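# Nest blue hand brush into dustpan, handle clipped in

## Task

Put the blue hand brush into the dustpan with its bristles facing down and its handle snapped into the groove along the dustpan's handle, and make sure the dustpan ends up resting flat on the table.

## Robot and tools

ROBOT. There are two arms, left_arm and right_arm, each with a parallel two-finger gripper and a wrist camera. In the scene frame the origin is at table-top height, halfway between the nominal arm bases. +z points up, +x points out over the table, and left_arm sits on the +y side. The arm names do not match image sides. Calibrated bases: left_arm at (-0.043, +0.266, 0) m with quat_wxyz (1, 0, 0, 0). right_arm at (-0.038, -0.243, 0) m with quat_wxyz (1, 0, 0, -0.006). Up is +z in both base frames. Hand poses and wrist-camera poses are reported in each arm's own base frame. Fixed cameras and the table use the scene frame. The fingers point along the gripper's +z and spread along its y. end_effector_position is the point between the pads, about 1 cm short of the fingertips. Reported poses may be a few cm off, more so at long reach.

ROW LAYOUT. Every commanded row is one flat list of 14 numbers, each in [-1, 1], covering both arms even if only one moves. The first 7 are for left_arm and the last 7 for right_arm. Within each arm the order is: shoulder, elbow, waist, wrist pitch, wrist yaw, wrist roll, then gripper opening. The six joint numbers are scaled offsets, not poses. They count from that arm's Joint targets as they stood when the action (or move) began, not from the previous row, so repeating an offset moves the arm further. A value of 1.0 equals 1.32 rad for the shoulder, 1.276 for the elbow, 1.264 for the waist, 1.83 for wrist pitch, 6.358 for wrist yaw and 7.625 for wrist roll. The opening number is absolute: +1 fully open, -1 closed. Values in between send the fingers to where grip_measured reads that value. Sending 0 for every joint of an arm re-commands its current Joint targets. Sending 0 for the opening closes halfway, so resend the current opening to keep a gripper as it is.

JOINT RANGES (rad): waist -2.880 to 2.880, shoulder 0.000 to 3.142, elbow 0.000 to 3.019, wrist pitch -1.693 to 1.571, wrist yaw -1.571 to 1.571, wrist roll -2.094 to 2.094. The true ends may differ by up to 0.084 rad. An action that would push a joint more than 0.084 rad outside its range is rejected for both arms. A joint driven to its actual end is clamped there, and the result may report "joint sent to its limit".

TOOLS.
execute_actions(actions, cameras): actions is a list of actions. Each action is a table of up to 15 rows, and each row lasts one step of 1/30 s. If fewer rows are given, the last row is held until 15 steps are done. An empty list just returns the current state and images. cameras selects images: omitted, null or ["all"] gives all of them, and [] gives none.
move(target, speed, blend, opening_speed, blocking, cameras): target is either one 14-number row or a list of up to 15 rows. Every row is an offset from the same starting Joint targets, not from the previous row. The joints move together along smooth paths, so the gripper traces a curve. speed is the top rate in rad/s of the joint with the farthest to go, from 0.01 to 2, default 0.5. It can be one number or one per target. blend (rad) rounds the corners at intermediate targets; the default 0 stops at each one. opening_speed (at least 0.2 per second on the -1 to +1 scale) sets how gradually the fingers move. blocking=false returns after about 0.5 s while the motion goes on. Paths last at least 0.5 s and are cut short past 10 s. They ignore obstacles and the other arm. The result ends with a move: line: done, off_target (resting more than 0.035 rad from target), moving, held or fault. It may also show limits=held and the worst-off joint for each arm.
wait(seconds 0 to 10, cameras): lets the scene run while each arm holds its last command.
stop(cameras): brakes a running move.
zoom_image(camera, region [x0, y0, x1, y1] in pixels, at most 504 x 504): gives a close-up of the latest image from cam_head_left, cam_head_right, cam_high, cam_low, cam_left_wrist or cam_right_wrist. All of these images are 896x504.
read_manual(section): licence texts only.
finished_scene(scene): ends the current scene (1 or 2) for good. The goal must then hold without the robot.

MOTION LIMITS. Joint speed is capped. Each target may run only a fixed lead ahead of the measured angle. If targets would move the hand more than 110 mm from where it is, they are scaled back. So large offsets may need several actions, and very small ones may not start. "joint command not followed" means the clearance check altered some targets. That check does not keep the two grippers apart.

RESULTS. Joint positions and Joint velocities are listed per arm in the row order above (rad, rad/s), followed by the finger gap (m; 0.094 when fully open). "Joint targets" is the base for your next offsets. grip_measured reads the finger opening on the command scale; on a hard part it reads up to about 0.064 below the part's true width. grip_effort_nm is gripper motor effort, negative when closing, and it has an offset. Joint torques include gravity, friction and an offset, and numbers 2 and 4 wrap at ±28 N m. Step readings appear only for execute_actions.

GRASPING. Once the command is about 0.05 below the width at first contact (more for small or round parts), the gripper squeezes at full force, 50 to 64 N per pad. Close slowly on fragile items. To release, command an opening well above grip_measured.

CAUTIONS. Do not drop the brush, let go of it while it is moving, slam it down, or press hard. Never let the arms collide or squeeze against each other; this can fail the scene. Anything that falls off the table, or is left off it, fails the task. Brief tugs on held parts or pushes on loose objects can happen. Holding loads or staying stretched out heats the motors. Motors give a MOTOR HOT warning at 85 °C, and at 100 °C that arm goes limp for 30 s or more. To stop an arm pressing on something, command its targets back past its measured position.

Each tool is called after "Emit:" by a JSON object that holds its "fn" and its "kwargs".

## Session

Emit:
{"fn": "execute_actions", "kwargs": {"actions": []}}

Scene clock: 0.00 s.
left_arm: end_effector_position=(+0.6567, +0.3326, +0.1363) grip_measured=+1.000 grip_effort_nm=n/a end_effector_quat_wxyz=(+0.541, +0.120, +0.742, +0.377) | right_arm: end_effector_position=(+0.7916, -0.0712, +0.3289) grip_measured=+1.000 grip_effort_nm=n/a end_effector_quat_wxyz=(+0.630, -0.275, +0.641, +0.340)
Joint names: [shoulder, elbow, waist, wrist pitch, wrist yaw, wrist roll]
Joint positions: left_arm=[1.98 1.149 0.476 0.7 0.027 0.773 0.094] | right_arm=[2.105 1.833 -0.291 0.342 -1.191 0.154 0.094]
Joint velocities: within noise
Joint torques (N m): no reading
Heat: left arm: hottest elbow 36 °C; right arm: hottest elbow 33 °C.
Joint targets: left_arm=[1.980 1.170 0.476 0.705 0.027 0.773] | right_arm=[2.113 1.859 -0.291 0.344 -1.191 0.154]
Tool commands: left_gripper/opening=+1.0 right_gripper/opening=+1.0

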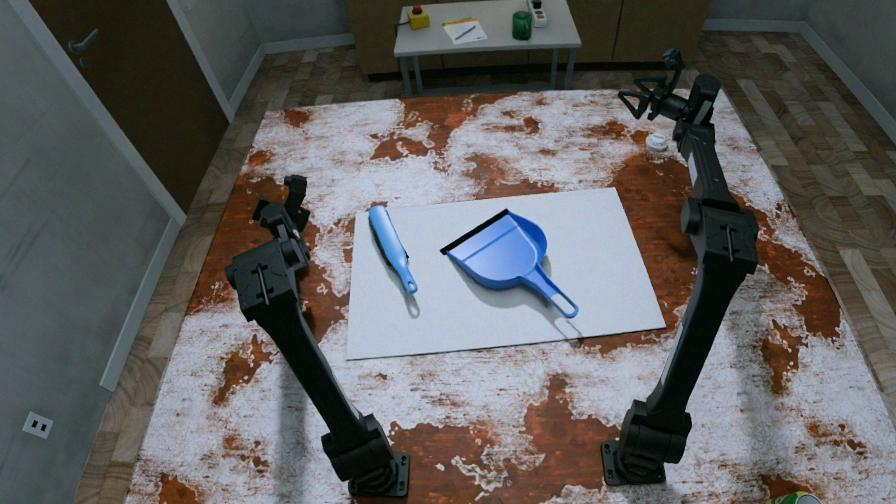

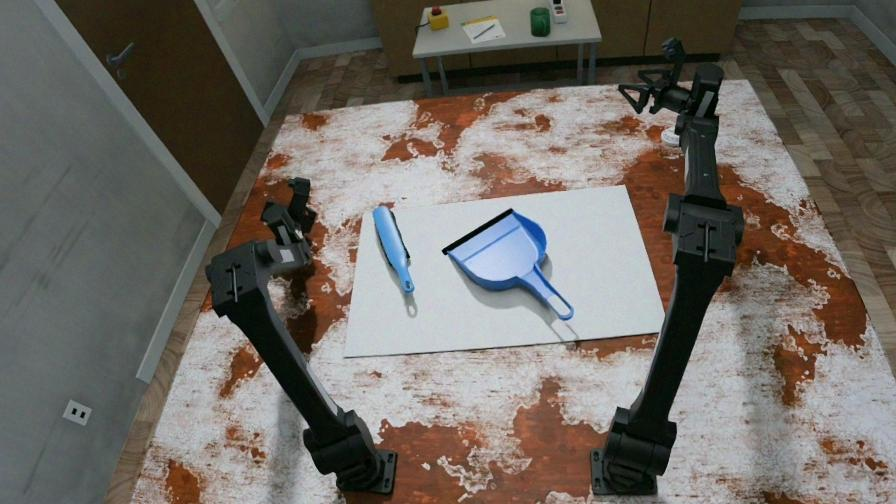

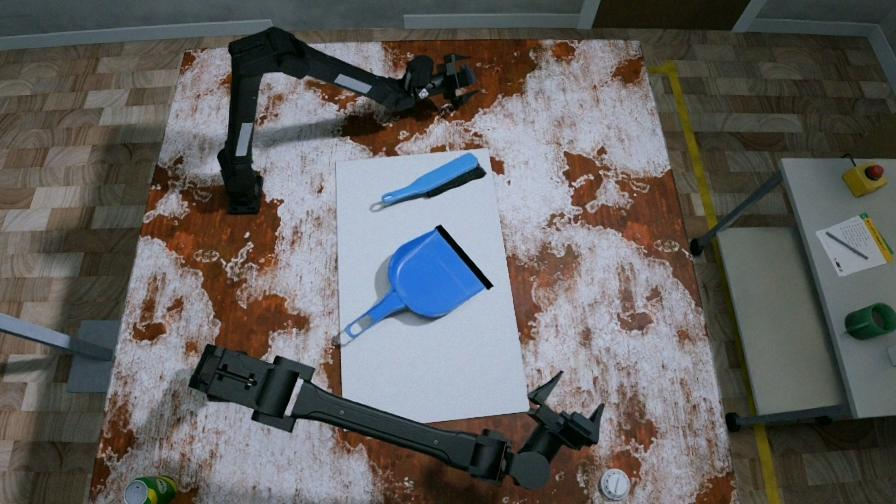

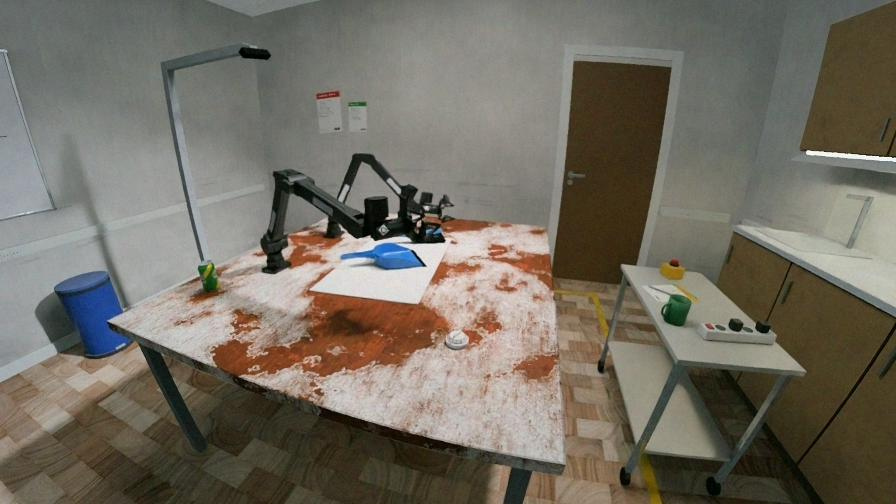

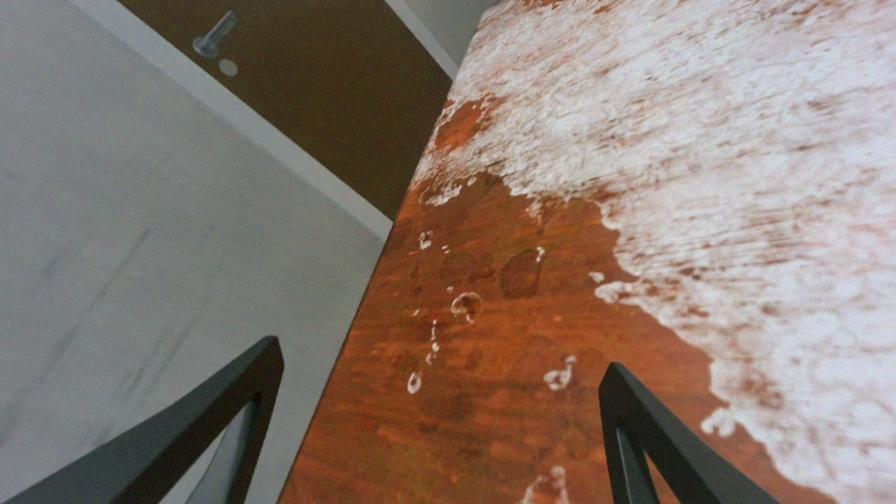

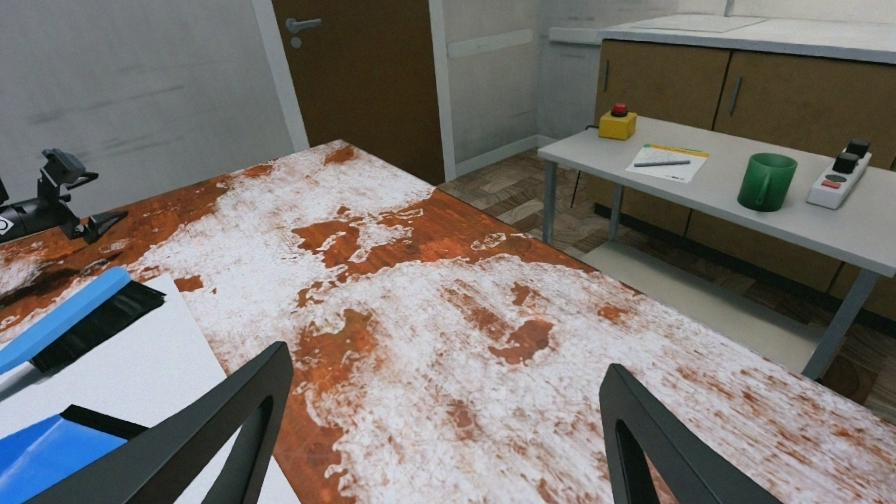

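Emit:
{"fn": "move", "kwargs": {"target": [-0.439,0.18,-0.139,-0.713,-0.0042,-0.062,1,-0.182,0.08,0,-0.82,0.1873,-0.0443,1], "speed": 0.8, "cameras": []}}

Emit:
{"fn": "move", "kwargs": {"target": [0.358,0.4395,-0.237,-0.579,0,-0.0393,1,0,0,0.559,-0.2747,0,0,1], "speed": 0.8, "cameras": ["cam_left_wrist","cam_right_wrist"]}}

Scene clock: 30.60 s.
left_arm: end_effector_position=(+0.5752, +0.1864, +0.3497) grip_measured=+1.000 grip_effort_nm=0.017 end_effector_quat_wxyz=(+0.429, +0.001, +0.893, +0.138) | right_arm: end_effector_position=(+0.6611, -0.1983, +0.2622) grip_measured=+1.000 grip_effort_nm=0.002 end_effector_quat_wxyz=(+0.220, +0.058, +0.972, -0.051)
Joint names: [shoulder, elbow, waist, wrist pitch, wrist yaw, wrist roll]
Joint positions: left_arm=[1.402 1.352 0.315 -0.586 0.004 0.315 0.094] | right_arm=[1.876 1.906 -0.291 -1.146 -0.002 -0.172 0.094]
Joint velocities: within noise
Joint torques (N m): left_arm=[-12.86 13.57 -2.02 0.65 -0.16 -0.3] | right_arm=[-17.79 15.73 0.67 0.81 0.06 -0.13]
Heat: left arm: hottest elbow 38 °C; right arm: hottest elbow 40 °C.
Joint targets: left_arm=[1.401 1.399 0.300 -0.599 0.001 0.300] | right_arm=[1.872 1.961 -0.291 -1.156 0.000 -0.184]
move: off_target (left_arm, right_arm); left_arm: the elbow is farthest, 0.048 rad from its target; right_arm: the elbow is farthest, 0.055 rad from its target
No camera images: "cameras" was empty.

Scene clock: 32.77 s.
left_arm: end_effector_position=(+0.5711, +0.0030, +0.2466) grip_measured=+1.000 grip_effort_nm=0.017 end_effector_quat_wxyz=(-0.013, +0.004, +1.000, -0.002) | right_arm: end_effector_position=(+0.5210, +0.2316, +0.2375) grip_measured=+1.000 grip_effort_nm=-0.012 end_effector_quat_wxyz=(-0.024, -0.292, +0.956, -0.003)
Joint names: [shoulder, elbow, waist, wrist pitch, wrist yaw, wrist roll]
Joint positions: left_arm=[1.864 1.913 0.007 -1.646 0.003 0.015 0.094] | right_arm=[1.876 1.906 0.419 -1.65 0 -0.174 0.094]
Joint velocities: within noise
Joint torques (N m): left_arm=[-17.38 12.29 -1.26 -0.72 -0.13 -0.27] | right_arm=[-17.26 14.82 0.56 -0.08 -0.02 -0.14]
Heat: left arm: hottest elbow 39 °C; right arm: hottest elbow 40 °C.
Joint targets: left_arm=[1.873 1.960 0.001 -1.659 0.001 0.000] | right_arm=[1.872 1.961 0.415 -1.659 0.000 -0.183]
move: off_target (left_arm, right_arm); left_arm: the elbow is farthest, 0.047 rad from its target; right_arm: the elbow is farthest, 0.055 rad from its target
Images, in order (width x height): cam_left_wrist 896x504, cam_right_wrist 896x504.

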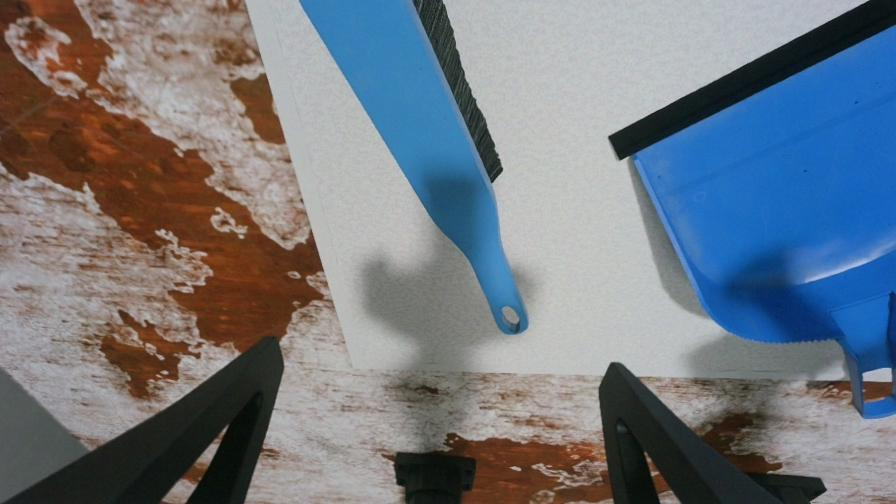

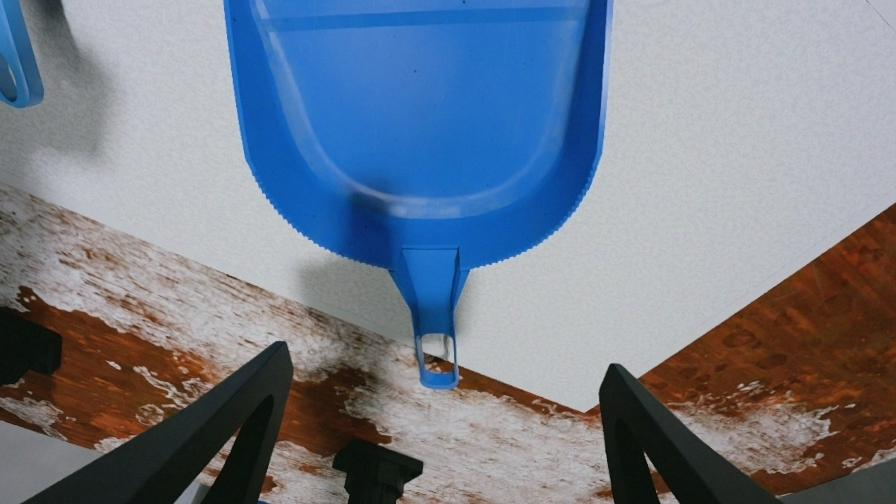

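Emit:
{"fn": "execute_actions", "kwargs": {"actions": []}}

Emit:
{"fn": "zoom_image", "kwargs": {"camera": "cam_head_left", "region": [340, 190, 460, 310]}}

Emit:
{"fn": "zoom_image", "kwargs": {"camera": "cam_low", "region": [340, 210, 480, 290]}}

Emit:
{"fn": "zoom_image", "kwargs": {"camera": "cam_left_wrist", "region": [280, 0, 560, 350]}}

Scene clock: 55.37 s.
left_arm: end_effector_position=(+0.5711, +0.0030, +0.2466) grip_measured=+1.000 grip_effort_nm=0.017 end_effector_quat_wxyz=(-0.013, +0.004, +1.000, -0.002) | right_arm: end_effector_position=(+0.5210, +0.2316, +0.2375) grip_measured=+1.000 grip_effort_nm=-0.007 end_effector_quat_wxyz=(-0.024, -0.292, +0.956, -0.003)
Joint names: [shoulder, elbow, waist, wrist pitch, wrist yaw, wrist roll]
Joint positions: left_arm=[1.864 1.913 0.007 -1.646 0.003 0.014 0.094] | right_arm=[1.876 1.906 0.419 -1.65 0 -0.174 0.094]
Joint velocities: within noise
Joint torques (N m): left_arm=[-17.49 12.3 -1.26 -0.69 -0.15 -0.25] | right_arm=[-17.26 14.82 0.32 -0.08 -0.02 -0.15]
Heat: left arm: hottest elbow 41 °C; right arm: hottest elbow 45 °C.
Joint targets: left_arm=[1.873 1.960 0.001 -1.659 0.001 0.000] | right_arm=[1.872 1.961 0.415 -1.659 0.000 -0.183]
Tool commands: left_gripper/opening=+1.0 right_gripper/opening=+1.0

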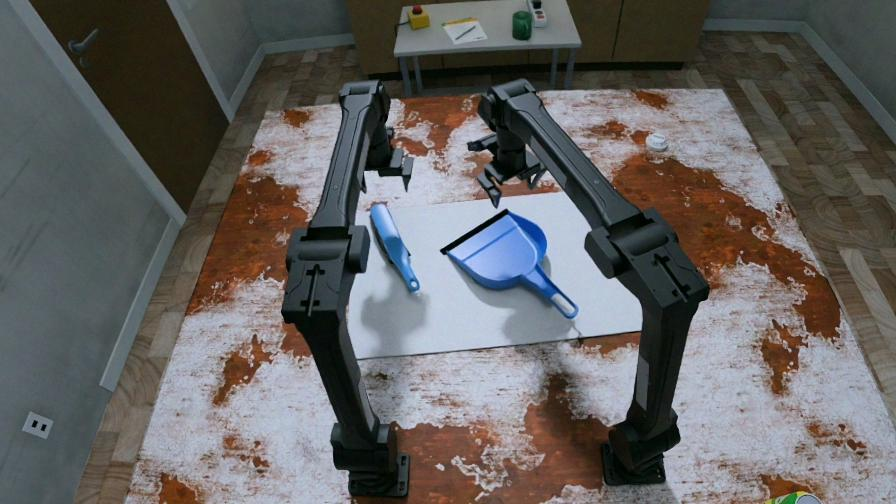

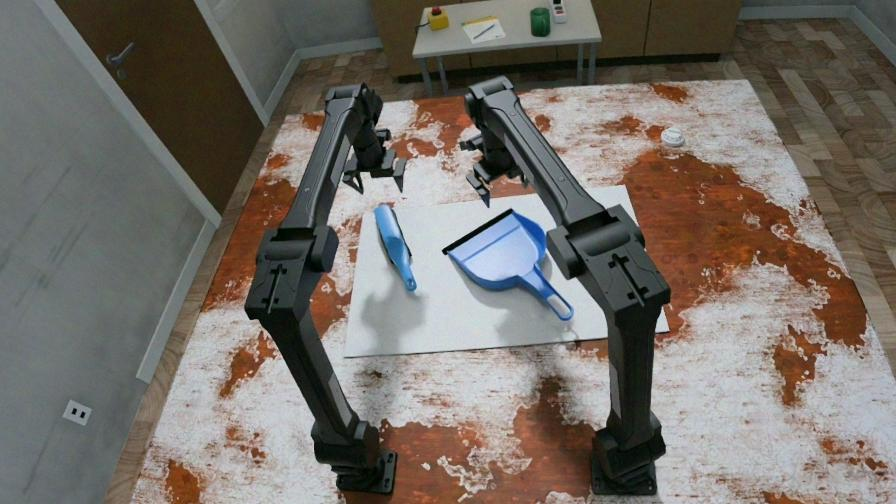

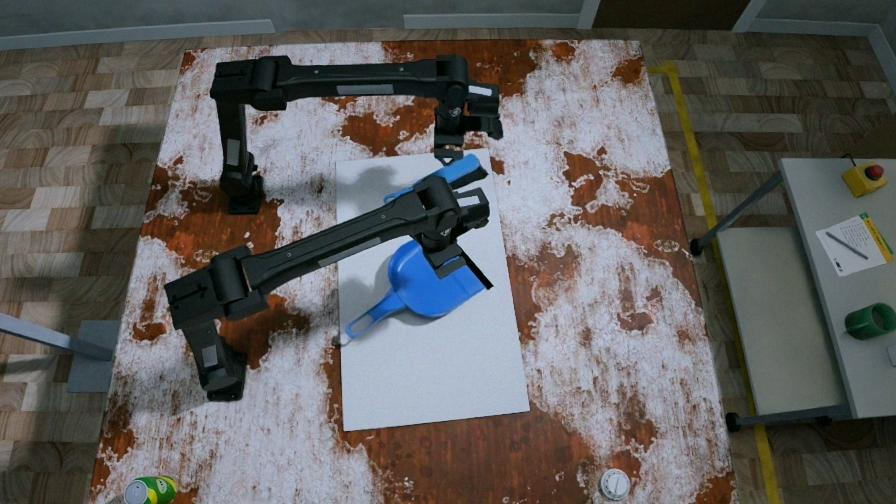

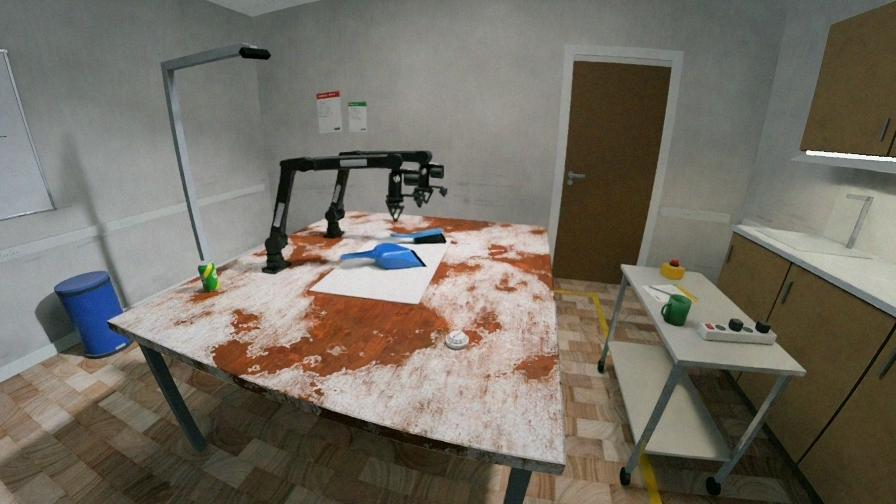

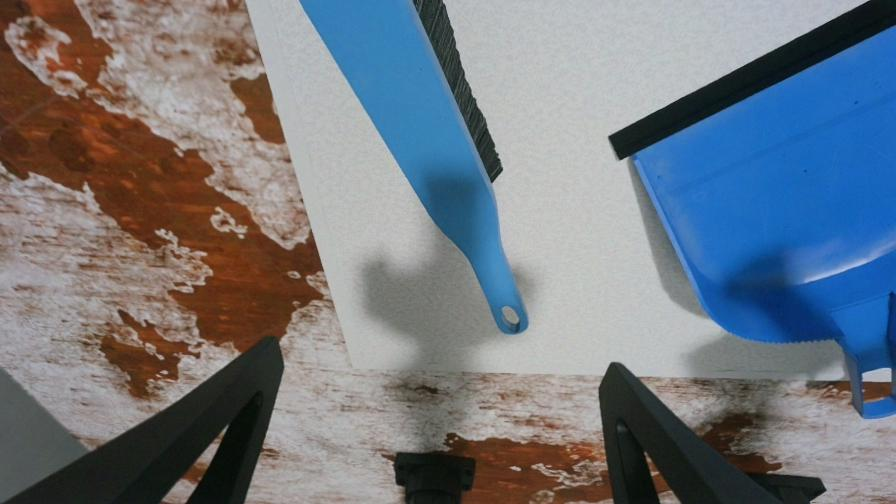

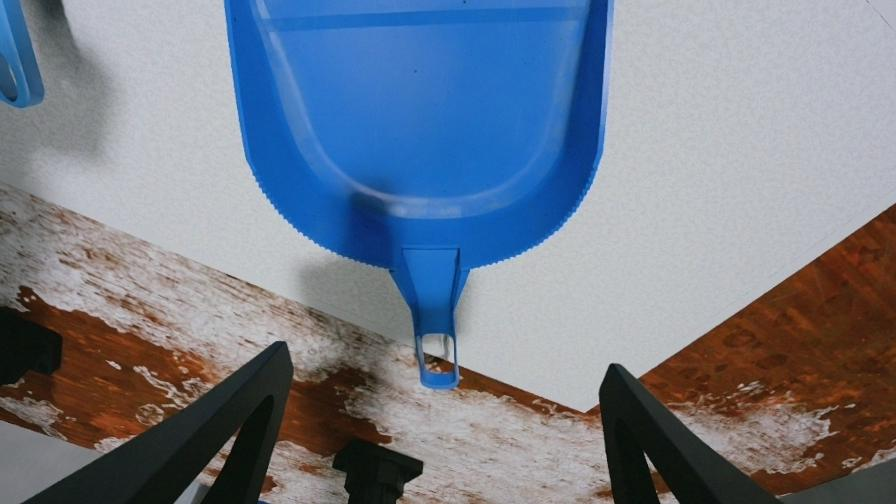

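Scaled by 4.200 from the camera's 896x504 image, which has a finer 1280x720 frame.

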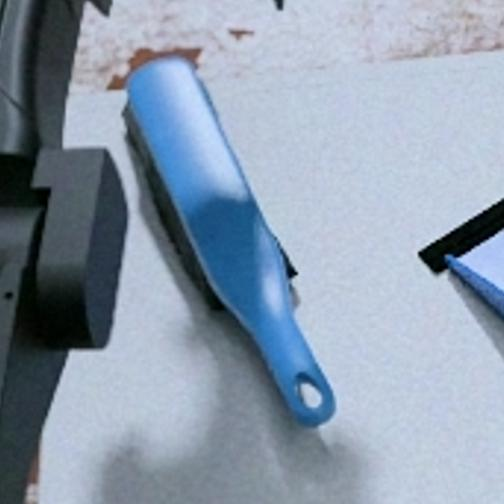

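Scaled by 3.600 from the camera's 896x504 image, which has a finer 1280x720 frame.

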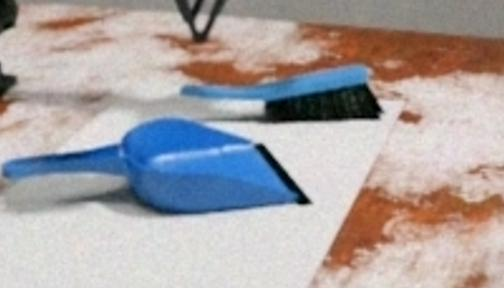

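Scaled by 1.440 from the camera's 896x504 image, which has a finer 1280x720 frame.

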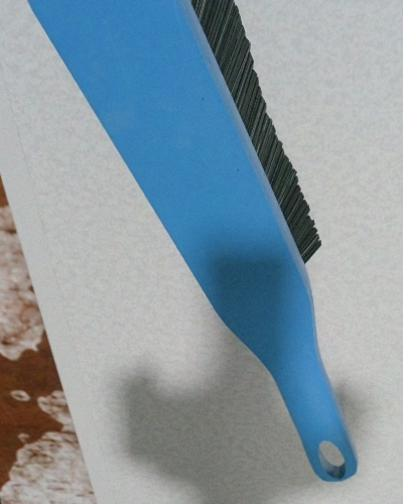

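Emit:
{"fn": "move", "kwargs": {"target": [-0.0346,-0.2984,0.01,0.1838,0,-0.0462,1,0,0,0,0,0,0,1], "speed": 0.6, "cameras": ["cam_left_wrist"]}}

Scene clock: 73.67 s.
left_arm: end_effector_position=(+0.5493, +0.0029, +0.1309) grip_measured=+1.000 grip_effort_nm=0.022 end_effector_quat_wxyz=(-0.016, -0.171, +0.985, +0.001) | right_arm: end_effector_position=(+0.5210, +0.2316, +0.2375) grip_measured=+1.000 grip_effort_nm=-0.002 end_effector_quat_wxyz=(-0.024, -0.292, +0.956, -0.003)
Joint names: [shoulder, elbow, waist, wrist pitch, wrist yaw, wrist roll]
Joint positions: left_arm=[1.842 1.575 0.007 -1.336 0.003 -0.337 0.094] | right_arm=[1.876 1.906 0.419 -1.65 0 -0.174 0.094]
Joint velocities: within noise
Joint torques (N m): left_arm=[-18.43 8.55 0.03 0.32 -0.18 -0.28] | right_arm=[-17.2 14.82 0.26 -0.08 -0.02 -0.15]
Heat: left arm: hottest elbow 42 °C; right arm: hottest elbow 48 °C.
Joint targets: left_arm=[1.828 1.580 0.013 -1.322 0.001 -0.352] | right_arm=[1.872 1.961 0.415 -1.659 0.000 -0.183]
move: off_target (right_arm); right_arm: the elbow is farthest, 0.055 rad from its target
Images, in order (width x height): cam_left_wrist 896x504.

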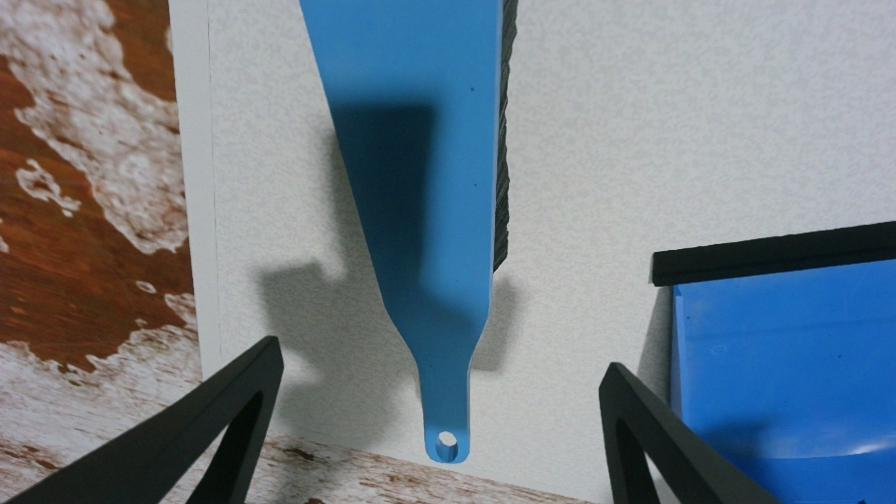

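Emit:
{"fn": "move", "kwargs": {"target": [[0.04,-0.045,0.0095,0.06,0,-0.0062,1,0,0,0,0,0,0,1],[0.0702,-0.0763,0.0095,0.1036,0,-0.0062,1,0,0,0,0,0,0,1]], "speed": 0.25, "blend": 0.03, "cameras": ["cam_left_wrist"]}}

Scene clock: 89.40 s.
left_arm: end_effector_position=(+0.5563, +0.0036, +0.0577) grip_measured=+1.000 grip_effort_nm=0.017 end_effector_quat_wxyz=(-0.006, -0.195, +0.981, +0.000) | right_arm: end_effector_position=(+0.5210, +0.2316, +0.2375) grip_measured=+1.000 grip_effort_nm=0.002 end_effector_quat_wxyz=(-0.024, -0.292, +0.956, -0.003)
Joint names: [shoulder, elbow, waist, wrist pitch, wrist yaw, wrist roll]
Joint positions: left_arm=[1.912 1.477 0.008 -1.147 0.002 -0.385 0.094] | right_arm=[1.876 1.906 0.419 -1.65 0 -0.174 0.094]
Joint velocities: within noise
Joint torques (N m): left_arm=[-17.14 8.13 0.91 0.39 -0.19 -0.27] | right_arm=[-17.2 14.8 0.26 -0.08 -0.02 -0.15]
Heat: left arm: hottest elbow 42 °C; right arm: hottest elbow 50 °C.
Joint targets: left_arm=[1.921 1.482 0.025 -1.133 0.000 -0.399] | right_arm=[1.872 1.961 0.415 -1.659 0.000 -0.183]
move: off_target (right_arm); right_arm: the elbow is farthest, 0.055 rad from its target
Images, in order (width x height): cam_left_wrist 896x504.

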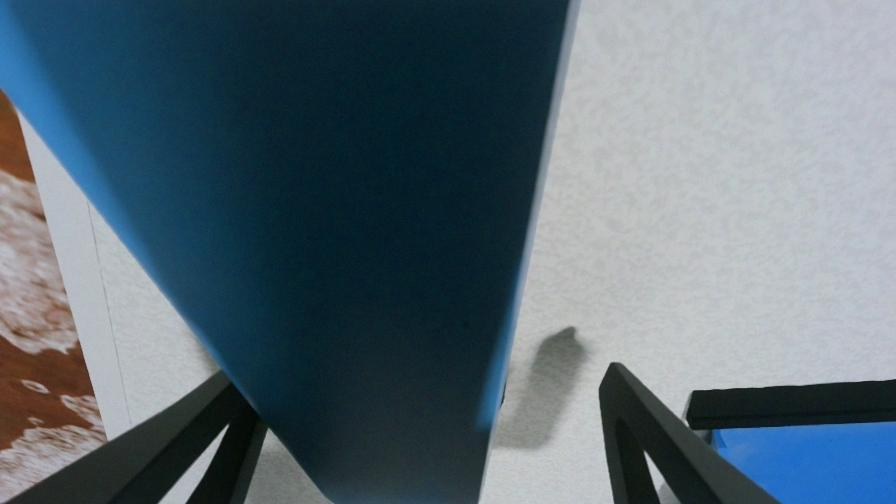

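Emit:
{"fn": "move", "kwargs": {"target": [0,0,0.0174,0,0,0,1,0,0,0,0,0,0,1], "speed": 0.15, "cameras": ["cam_left_wrist"]}}

Scene clock: 96.03 s.
left_arm: end_effector_position=(+0.5560, +0.0174, +0.0577) grip_measured=+1.000 grip_effort_nm=0.017 end_effector_quat_wxyz=(-0.006, -0.208, +0.978, +0.000) | right_arm: end_effector_position=(+0.5210, +0.2316, +0.2375) grip_measured=+1.000 grip_effort_nm=-0.002 end_effector_quat_wxyz=(-0.024, -0.292, +0.956, -0.003)
Joint names: [shoulder, elbow, waist, wrist pitch, wrist yaw, wrist roll]
Joint positions: left_arm=[1.912 1.477 0.033 -1.147 0.002 -0.385 0.094] | right_arm=[1.876 1.906 0.419 -1.65 0 -0.174 0.094]
Joint velocities: within noise
Joint torques (N m): left_arm=[-17.2 8.1 0.67 0.35 -0.18 -0.27] | right_arm=[-17.26 14.8 0.26 -0.08 -0.02 -0.15]
Heat: left arm: hottest elbow 42 °C; right arm: hottest elbow 50 °C.
Joint targets: left_arm=[1.921 1.482 0.047 -1.133 0.000 -0.400] | right_arm=[1.872 1.961 0.415 -1.659 0.000 -0.183]
move: off_target (right_arm); right_arm: the elbow is farthest, 0.055 rad from its target
Images, in order (width x height): cam_left_wrist 896x504.

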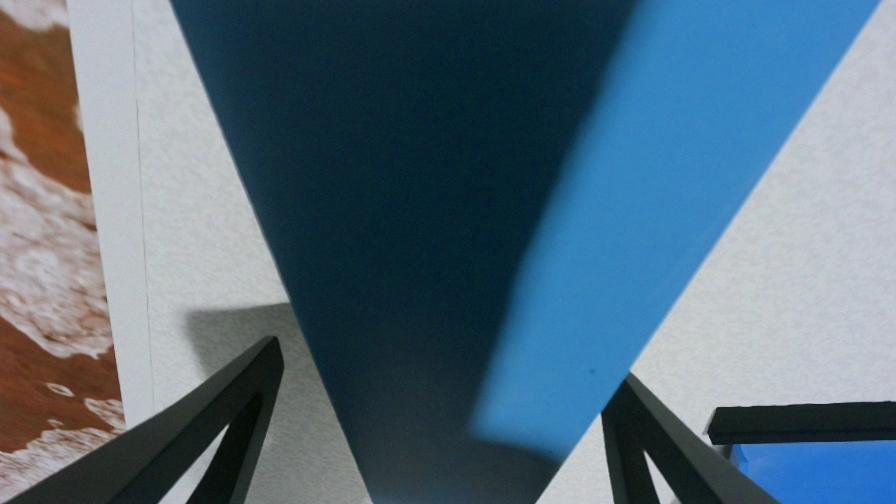

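Emit:
{"fn": "move", "kwargs": {"target": [0,0,-0.029,0,0,0,0.4,0,0,0,0,0,0,1], "speed": 0.15, "opening_speed": 0.6, "cameras": ["cam_left_wrist"]}}

Scene clock: 103.03 s.
left_arm: end_effector_position=(+0.5561, +0.0138, +0.0577) grip_measured=+0.402 grip_effort_nm=-0.066 end_effector_quat_wxyz=(-0.006, -0.204, +0.979, +0.000) | right_arm: end_effector_position=(+0.5210, +0.2316, +0.2375) grip_measured=+1.000 grip_effort_nm=-0.002 end_effector_quat_wxyz=(-0.024, -0.292, +0.956, -0.003)
Joint names: [shoulder, elbow, waist, wrist pitch, wrist yaw, wrist roll]
Joint positions: left_arm=[1.912 1.477 0.026 -1.147 0.002 -0.385 0.066] | right_arm=[1.876 1.906 0.419 -1.65 0 -0.174 0.094]
Joint velocities: within noise
Joint torques (N m): left_arm=[-16.97 8.08 -1.9 0.35 -0.19 -0.27] | right_arm=[-17.2 14.82 0.32 -0.08 -0.02 -0.15]
Heat: left arm: hottest elbow 43 °C; right arm: hottest elbow 51 °C.
Joint targets: left_arm=[1.921 1.482 0.011 -1.133 0.000 -0.399] | right_arm=[1.872 1.961 0.415 -1.659 0.000 -0.183]
move: off_target (right_arm); right_arm: the elbow is farthest, 0.055 rad from its target
Images, in order (width x height): cam_left_wrist 896x504.

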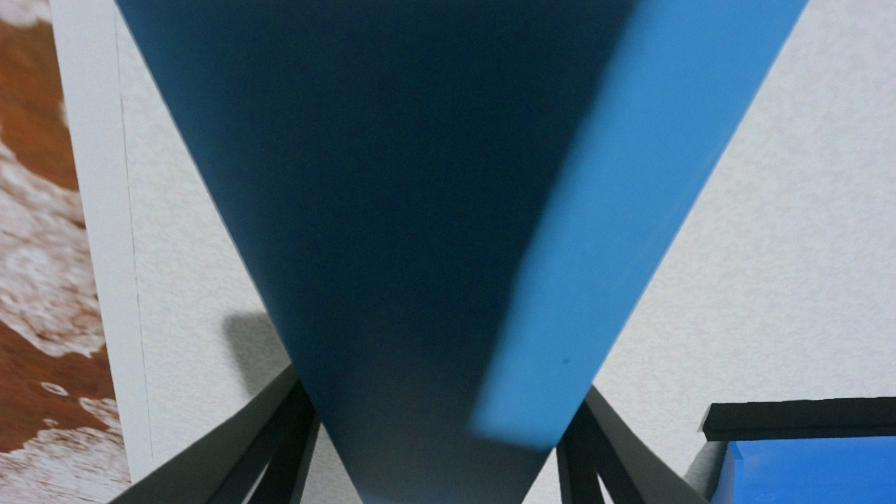

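Emit:
{"fn": "move", "kwargs": {"target": [0,0,0,0,0,0,-0.3,0,0,0,0,0,0,1], "opening_speed": 0.25, "cameras": ["cam_left_wrist"]}}

Scene clock: 109.93 s.
left_arm: end_effector_position=(+0.5562, +0.0136, +0.0577) grip_measured=-0.023 grip_effort_nm=-1.013 end_effector_quat_wxyz=(-0.006, -0.204, +0.979, +0.000) | right_arm: end_effector_position=(+0.5210, +0.2316, +0.2375) grip_measured=+1.000 grip_effort_nm=0.002 end_effector_quat_wxyz=(-0.024, -0.292, +0.956, -0.003)
Joint names: [shoulder, elbow, waist, wrist pitch, wrist yaw, wrist roll]
Joint positions: left_arm=[1.912 1.477 0.026 -1.147 0.002 -0.385 0.046] | right_arm=[1.876 1.906 0.419 -1.65 0 -0.174 0.094]
Joint velocities: within noise
Joint torques (N m): left_arm=[-17.14 8.09 -2.14 0.36 -0.18 -0.26] | right_arm=[-17.2 14.8 0.32 -0.06 -0.02 -0.15]
Heat: left arm: hottest elbow 43 °C; right arm: hottest elbow 52 °C.
Joint targets: left_arm=[1.921 1.482 0.010 -1.133 0.000 -0.399] | right_arm=[1.872 1.961 0.415 -1.659 0.000 -0.183]
move: off_target (right_arm); right_arm: the elbow is farthest, 0.055 rad from its target
Images, in order (width x height): cam_left_wrist 896x504.

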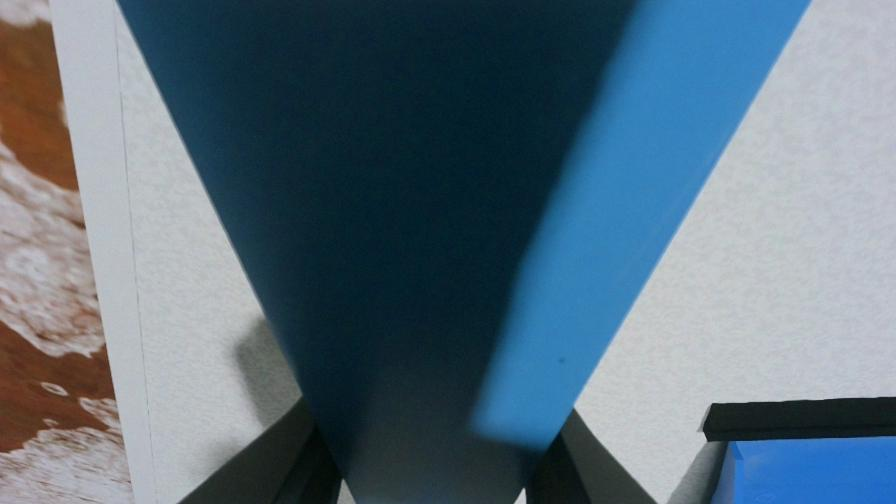

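Emit:
{"fn": "move", "kwargs": {"target": [-0.083,0.1422,0,-0.1584,0,0,-0.3,-0.433,-0.596,-0.673,0.743,-0.0786,0.024,-1], "speed": 0.5, "cameras": ["cam_high"]}}

Emit:
{"fn": "move", "kwargs": {"target": [0,0,0,0,0,0,-0.3,0.237,-0.771,0,0.927,-0.0922,0,-1], "speed": 0.7, "cameras": ["cam_right_wrist","cam_left_wrist","cam_head_right"]}}

Scene clock: 131.53 s.
left_arm: end_effector_position=(+0.5434, +0.0133, +0.1498) grip_measured=-0.023 grip_effort_nm=-1.009 end_effector_quat_wxyz=(-0.030, -0.204, +0.978, +0.004) | right_arm: end_effector_position=(+0.5553, -0.1671, +0.3855) grip_measured=-0.986 grip_effort_nm=-0.716 end_effector_quat_wxyz=(+0.562, +0.038, +0.822, +0.085)
Joint names: [shoulder, elbow, waist, wrist pitch, wrist yaw, wrist roll]
Joint positions: left_arm=[1.833 1.613 0.026 -1.41 0.002 -0.385 0.046] | right_arm=[1.305 1.207 -0.434 -0.317 -0.498 -0.011 0.001]
Joint velocities: within noise
Joint torques (N m): left_arm=[-19.19 12.22 -2.08 -0.76 -0.18 -0.27] | right_arm=[-11.11 11.28 0.62 2.65 -0.25 0.04]
Heat: left arm: hottest elbow 43 °C; right arm: hottest elbow 53 °C.
Joint targets: left_arm=[1.811 1.664 0.010 -1.423 0.000 -0.399] | right_arm=[1.301 1.201 -0.436 -0.299 -0.500 0.000]
move: off_target (left_arm); left_arm: the elbow is farthest, 0.051 rad from its target
Images, in order (width x height): cam_high 896x504.

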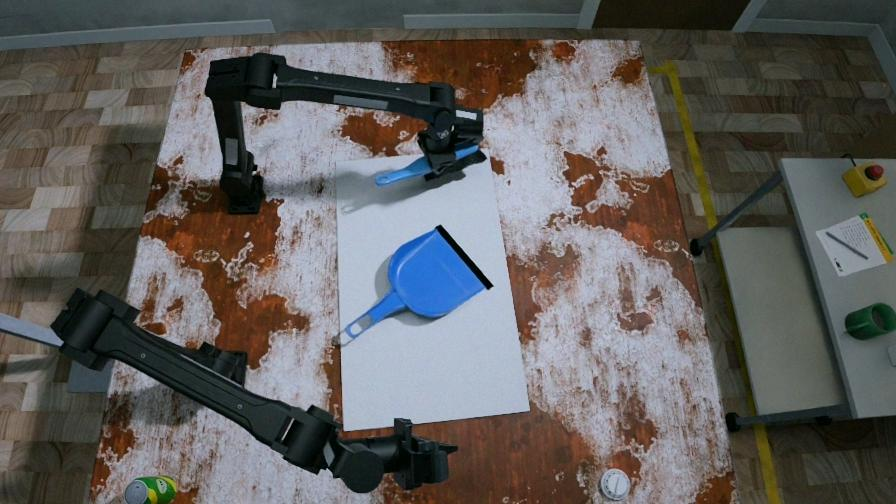

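Scene clock: 134.63 s.
left_arm: end_effector_position=(+0.5434, +0.0133, +0.1498) grip_measured=-0.023 grip_effort_nm=-1.013 end_effector_quat_wxyz=(-0.030, -0.204, +0.978, +0.004) | right_arm: end_effector_position=(+0.3618, -0.0005, +0.1320) grip_measured=-0.986 grip_effort_nm=-0.720 end_effector_quat_wxyz=(+0.671, -0.230, +0.669, +0.222)
Joint names: [shoulder, elbow, waist, wrist pitch, wrist yaw, wrist roll]
Joint positions: left_arm=[1.833 1.613 0.026 -1.41 0.002 -0.385 0.046] | right_arm=[1.602 0.222 -0.434 1.381 -1.084 -0.01 0.001]
Joint velocities: within noise
Joint torques (N m): left_arm=[-19.14 12.26 -1.96 -0.75 -0.18 -0.27] | right_arm=[-6.59 3 0.5 2.28 -0.1 0.04]
Heat: left arm: hottest elbow 43 °C; right arm: hottest elbow 52 °C.
Joint targets: left_arm=[1.811 1.664 0.010 -1.423 0.000 -0.399] | right_arm=[1.614 0.217 -0.436 1.397 -1.086 0.000]
move: off_target (left_arm); left_arm: the elbow is farthest, 0.051 rad from its target
Images, in order (width x height): cam_head_right 896x504, cam_left_wrist 896x504, cam_right_wrist 896x504.

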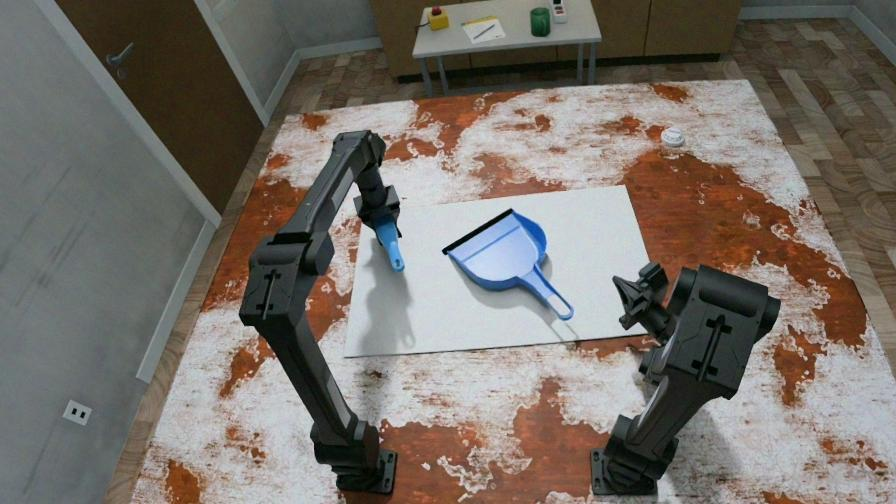

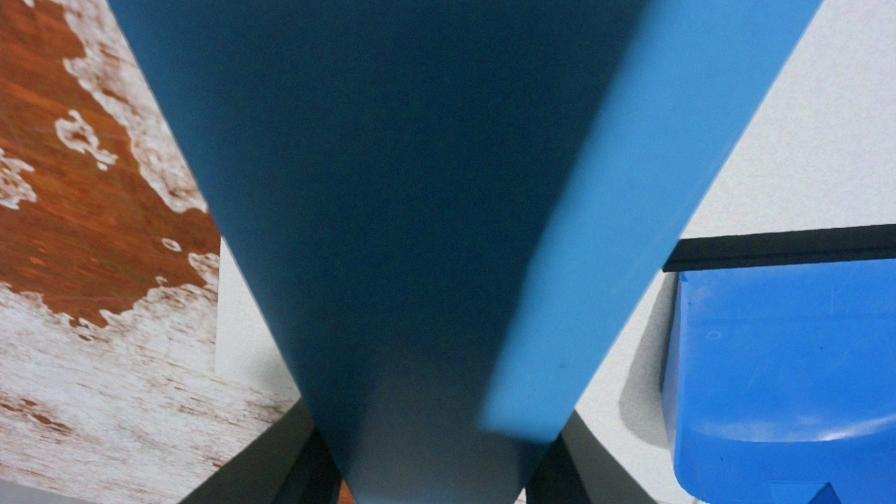

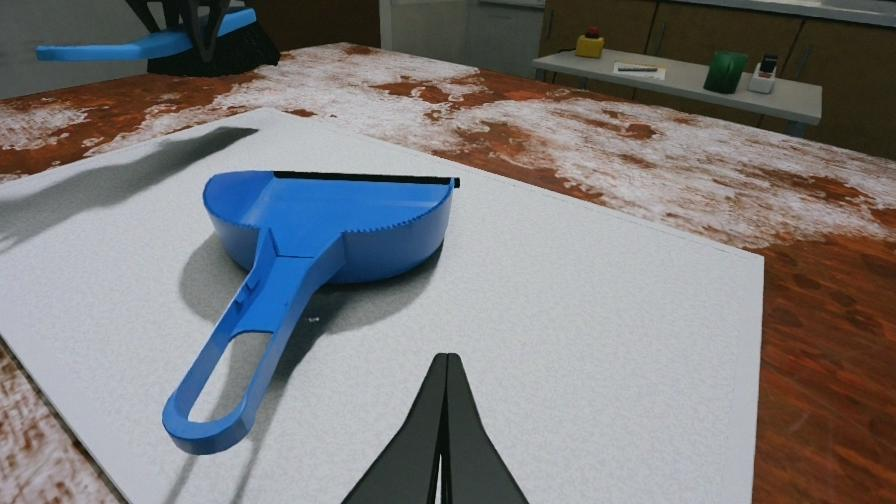

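Emit:
{"fn": "move", "kwargs": {"target": [[0.0,0.11,-0.05,-0.02,0,-0.01,-0.3,0,0,0,0,0,0,-1],[0.078,0.115,-0.4035,-0.015,0,-0.0906,-0.3,0,0,0,0,0,0,-1]], "speed": 0.35, "blend": 0.05, "cameras": ["cam_right_wrist","cam_left_wrist","cam_high"]}}

Scene clock: 148.87 s.
left_arm: end_effector_position=(+0.5116, -0.2780, +0.1638) grip_measured=-0.024 grip_effort_nm=-1.009 end_effector_quat_wxyz=(-0.009, -0.285, +0.958, +0.007) | right_arm: end_effector_position=(+0.3618, -0.0005, +0.1320) grip_measured=-0.986 grip_effort_nm=-0.711 end_effector_quat_wxyz=(+0.672, -0.230, +0.668, +0.222)
Joint names: [shoulder, elbow, waist, wrist pitch, wrist yaw, wrist roll]
Joint positions: left_arm=[1.905 1.757 -0.496 -1.445 0.002 -1.075 0.046] | right_arm=[1.602 0.222 -0.434 1.381 -1.084 -0.01 0.001]
Joint velocities: within noise
Joint torques (N m): left_arm=[-17.79 12.63 -0.97 -0.42 -0.24 -0.28] | right_arm=[-6.59 3 0.44 2.3 -0.1 0.04]
Heat: left arm: hottest elbow 46 °C; right arm: hottest elbow 49 °C.
Joint targets: left_arm=[1.914 1.811 -0.500 -1.450 0.000 -1.090] | right_arm=[1.614 0.217 -0.436 1.397 -1.086 0.000]
move: off_target (left_arm); left_arm: the elbow is farthest, 0.054 rad from its target
Images, in order (width x height): cam_high 896x504, cam_left_wrist 896x504, cam_right_wrist 896x504.

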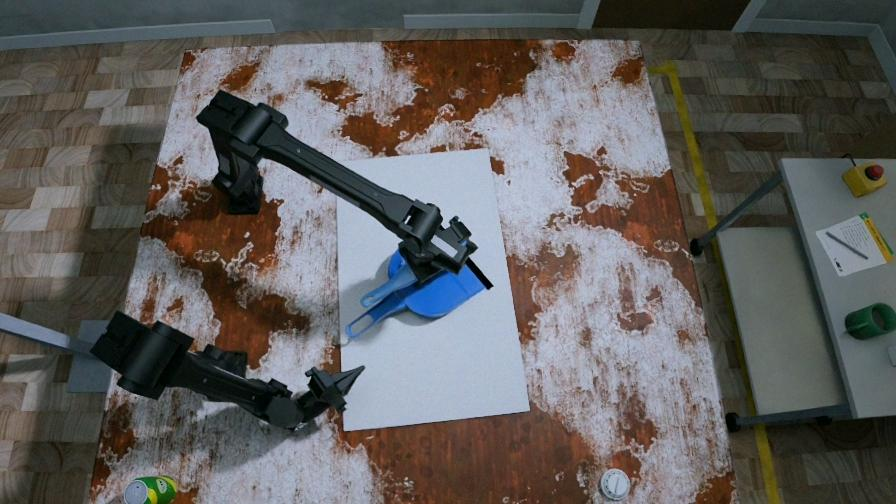

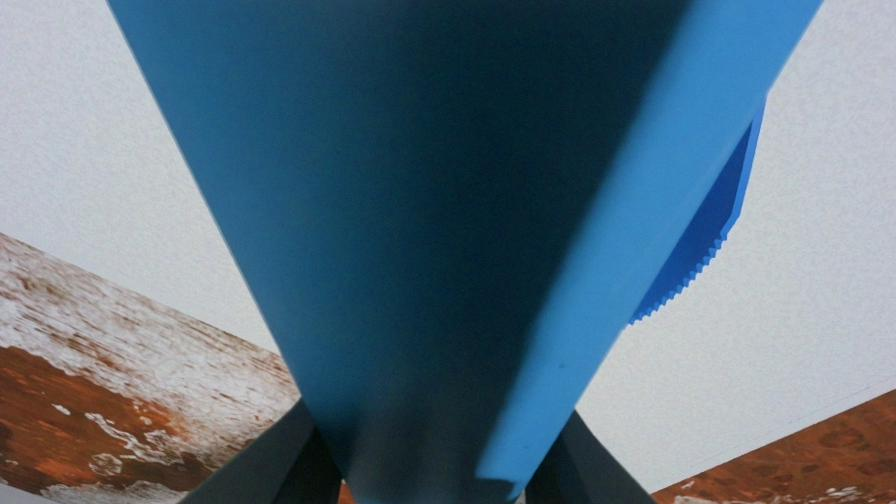

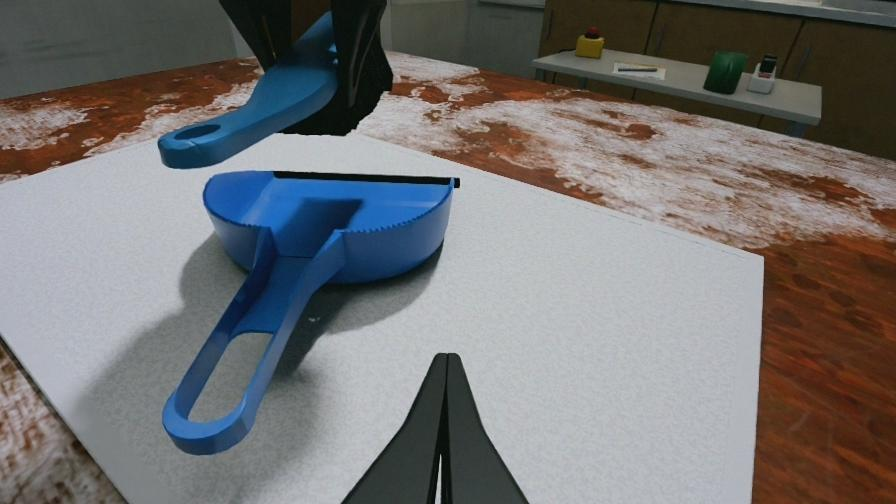

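Emit:
{"fn": "move", "kwargs": {"target": [0.012,0.01,-0.073,0.0,0,-0.0121,-0.3,0,0,0,0,0,0,-1], "speed": 0.2, "cameras": ["cam_right_wrist","cam_high"]}}

Scene clock: 172.20 s.
left_arm: end_effector_position=(+0.4866, -0.3274, +0.1603) grip_measured=-0.024 grip_effort_nm=-1.009 end_effector_quat_wxyz=(-0.009, -0.284, +0.959, +0.009) | right_arm: end_effector_position=(+0.3618, -0.0005, +0.1320) grip_measured=-0.986 grip_effort_nm=-0.716 end_effector_quat_wxyz=(+0.672, -0.230, +0.668, +0.222)
Joint names: [shoulder, elbow, waist, wrist pitch, wrist yaw, wrist roll]
Joint positions: left_arm=[1.919 1.769 -0.591 -1.445 0.002 -1.167 0.046] | right_arm=[1.602 0.222 -0.434 1.381 -1.084 -0.01 0.001]
Joint velocities: within noise
Joint torques (N m): left_arm=[-17.9 12.62 -0.79 -0.46 -0.24 -0.28] | right_arm=[-6.59 3 0.5 2.32 -0.1 0.04]
Heat: left arm: hottest elbow 46 °C; right arm: hottest elbow 44 °C.
Joint targets: left_arm=[1.930 1.823 -0.592 -1.450 0.000 -1.183] | right_arm=[1.614 0.217 -0.436 1.397 -1.086 0.000]
move: off_target (left_arm); left_arm: the elbow is farthest, 0.055 rad from its target
Images, in order (width x height): cam_high 896x504, cam_right_wrist 896x504.

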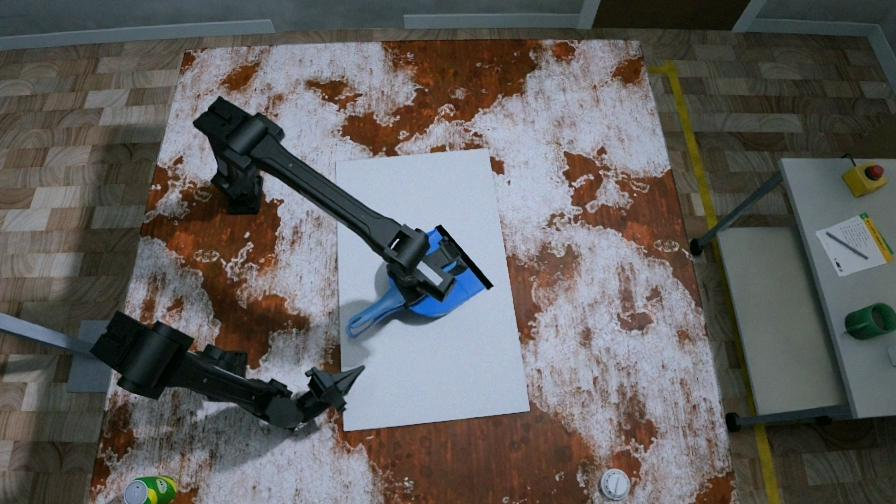

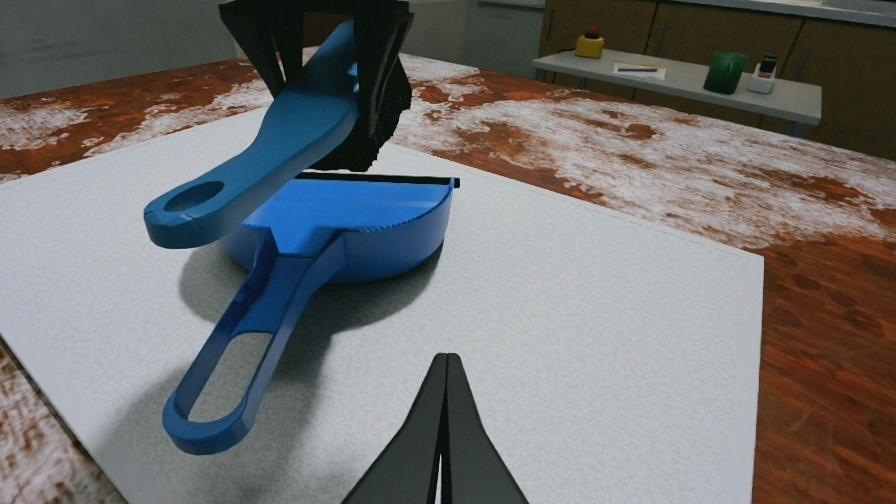

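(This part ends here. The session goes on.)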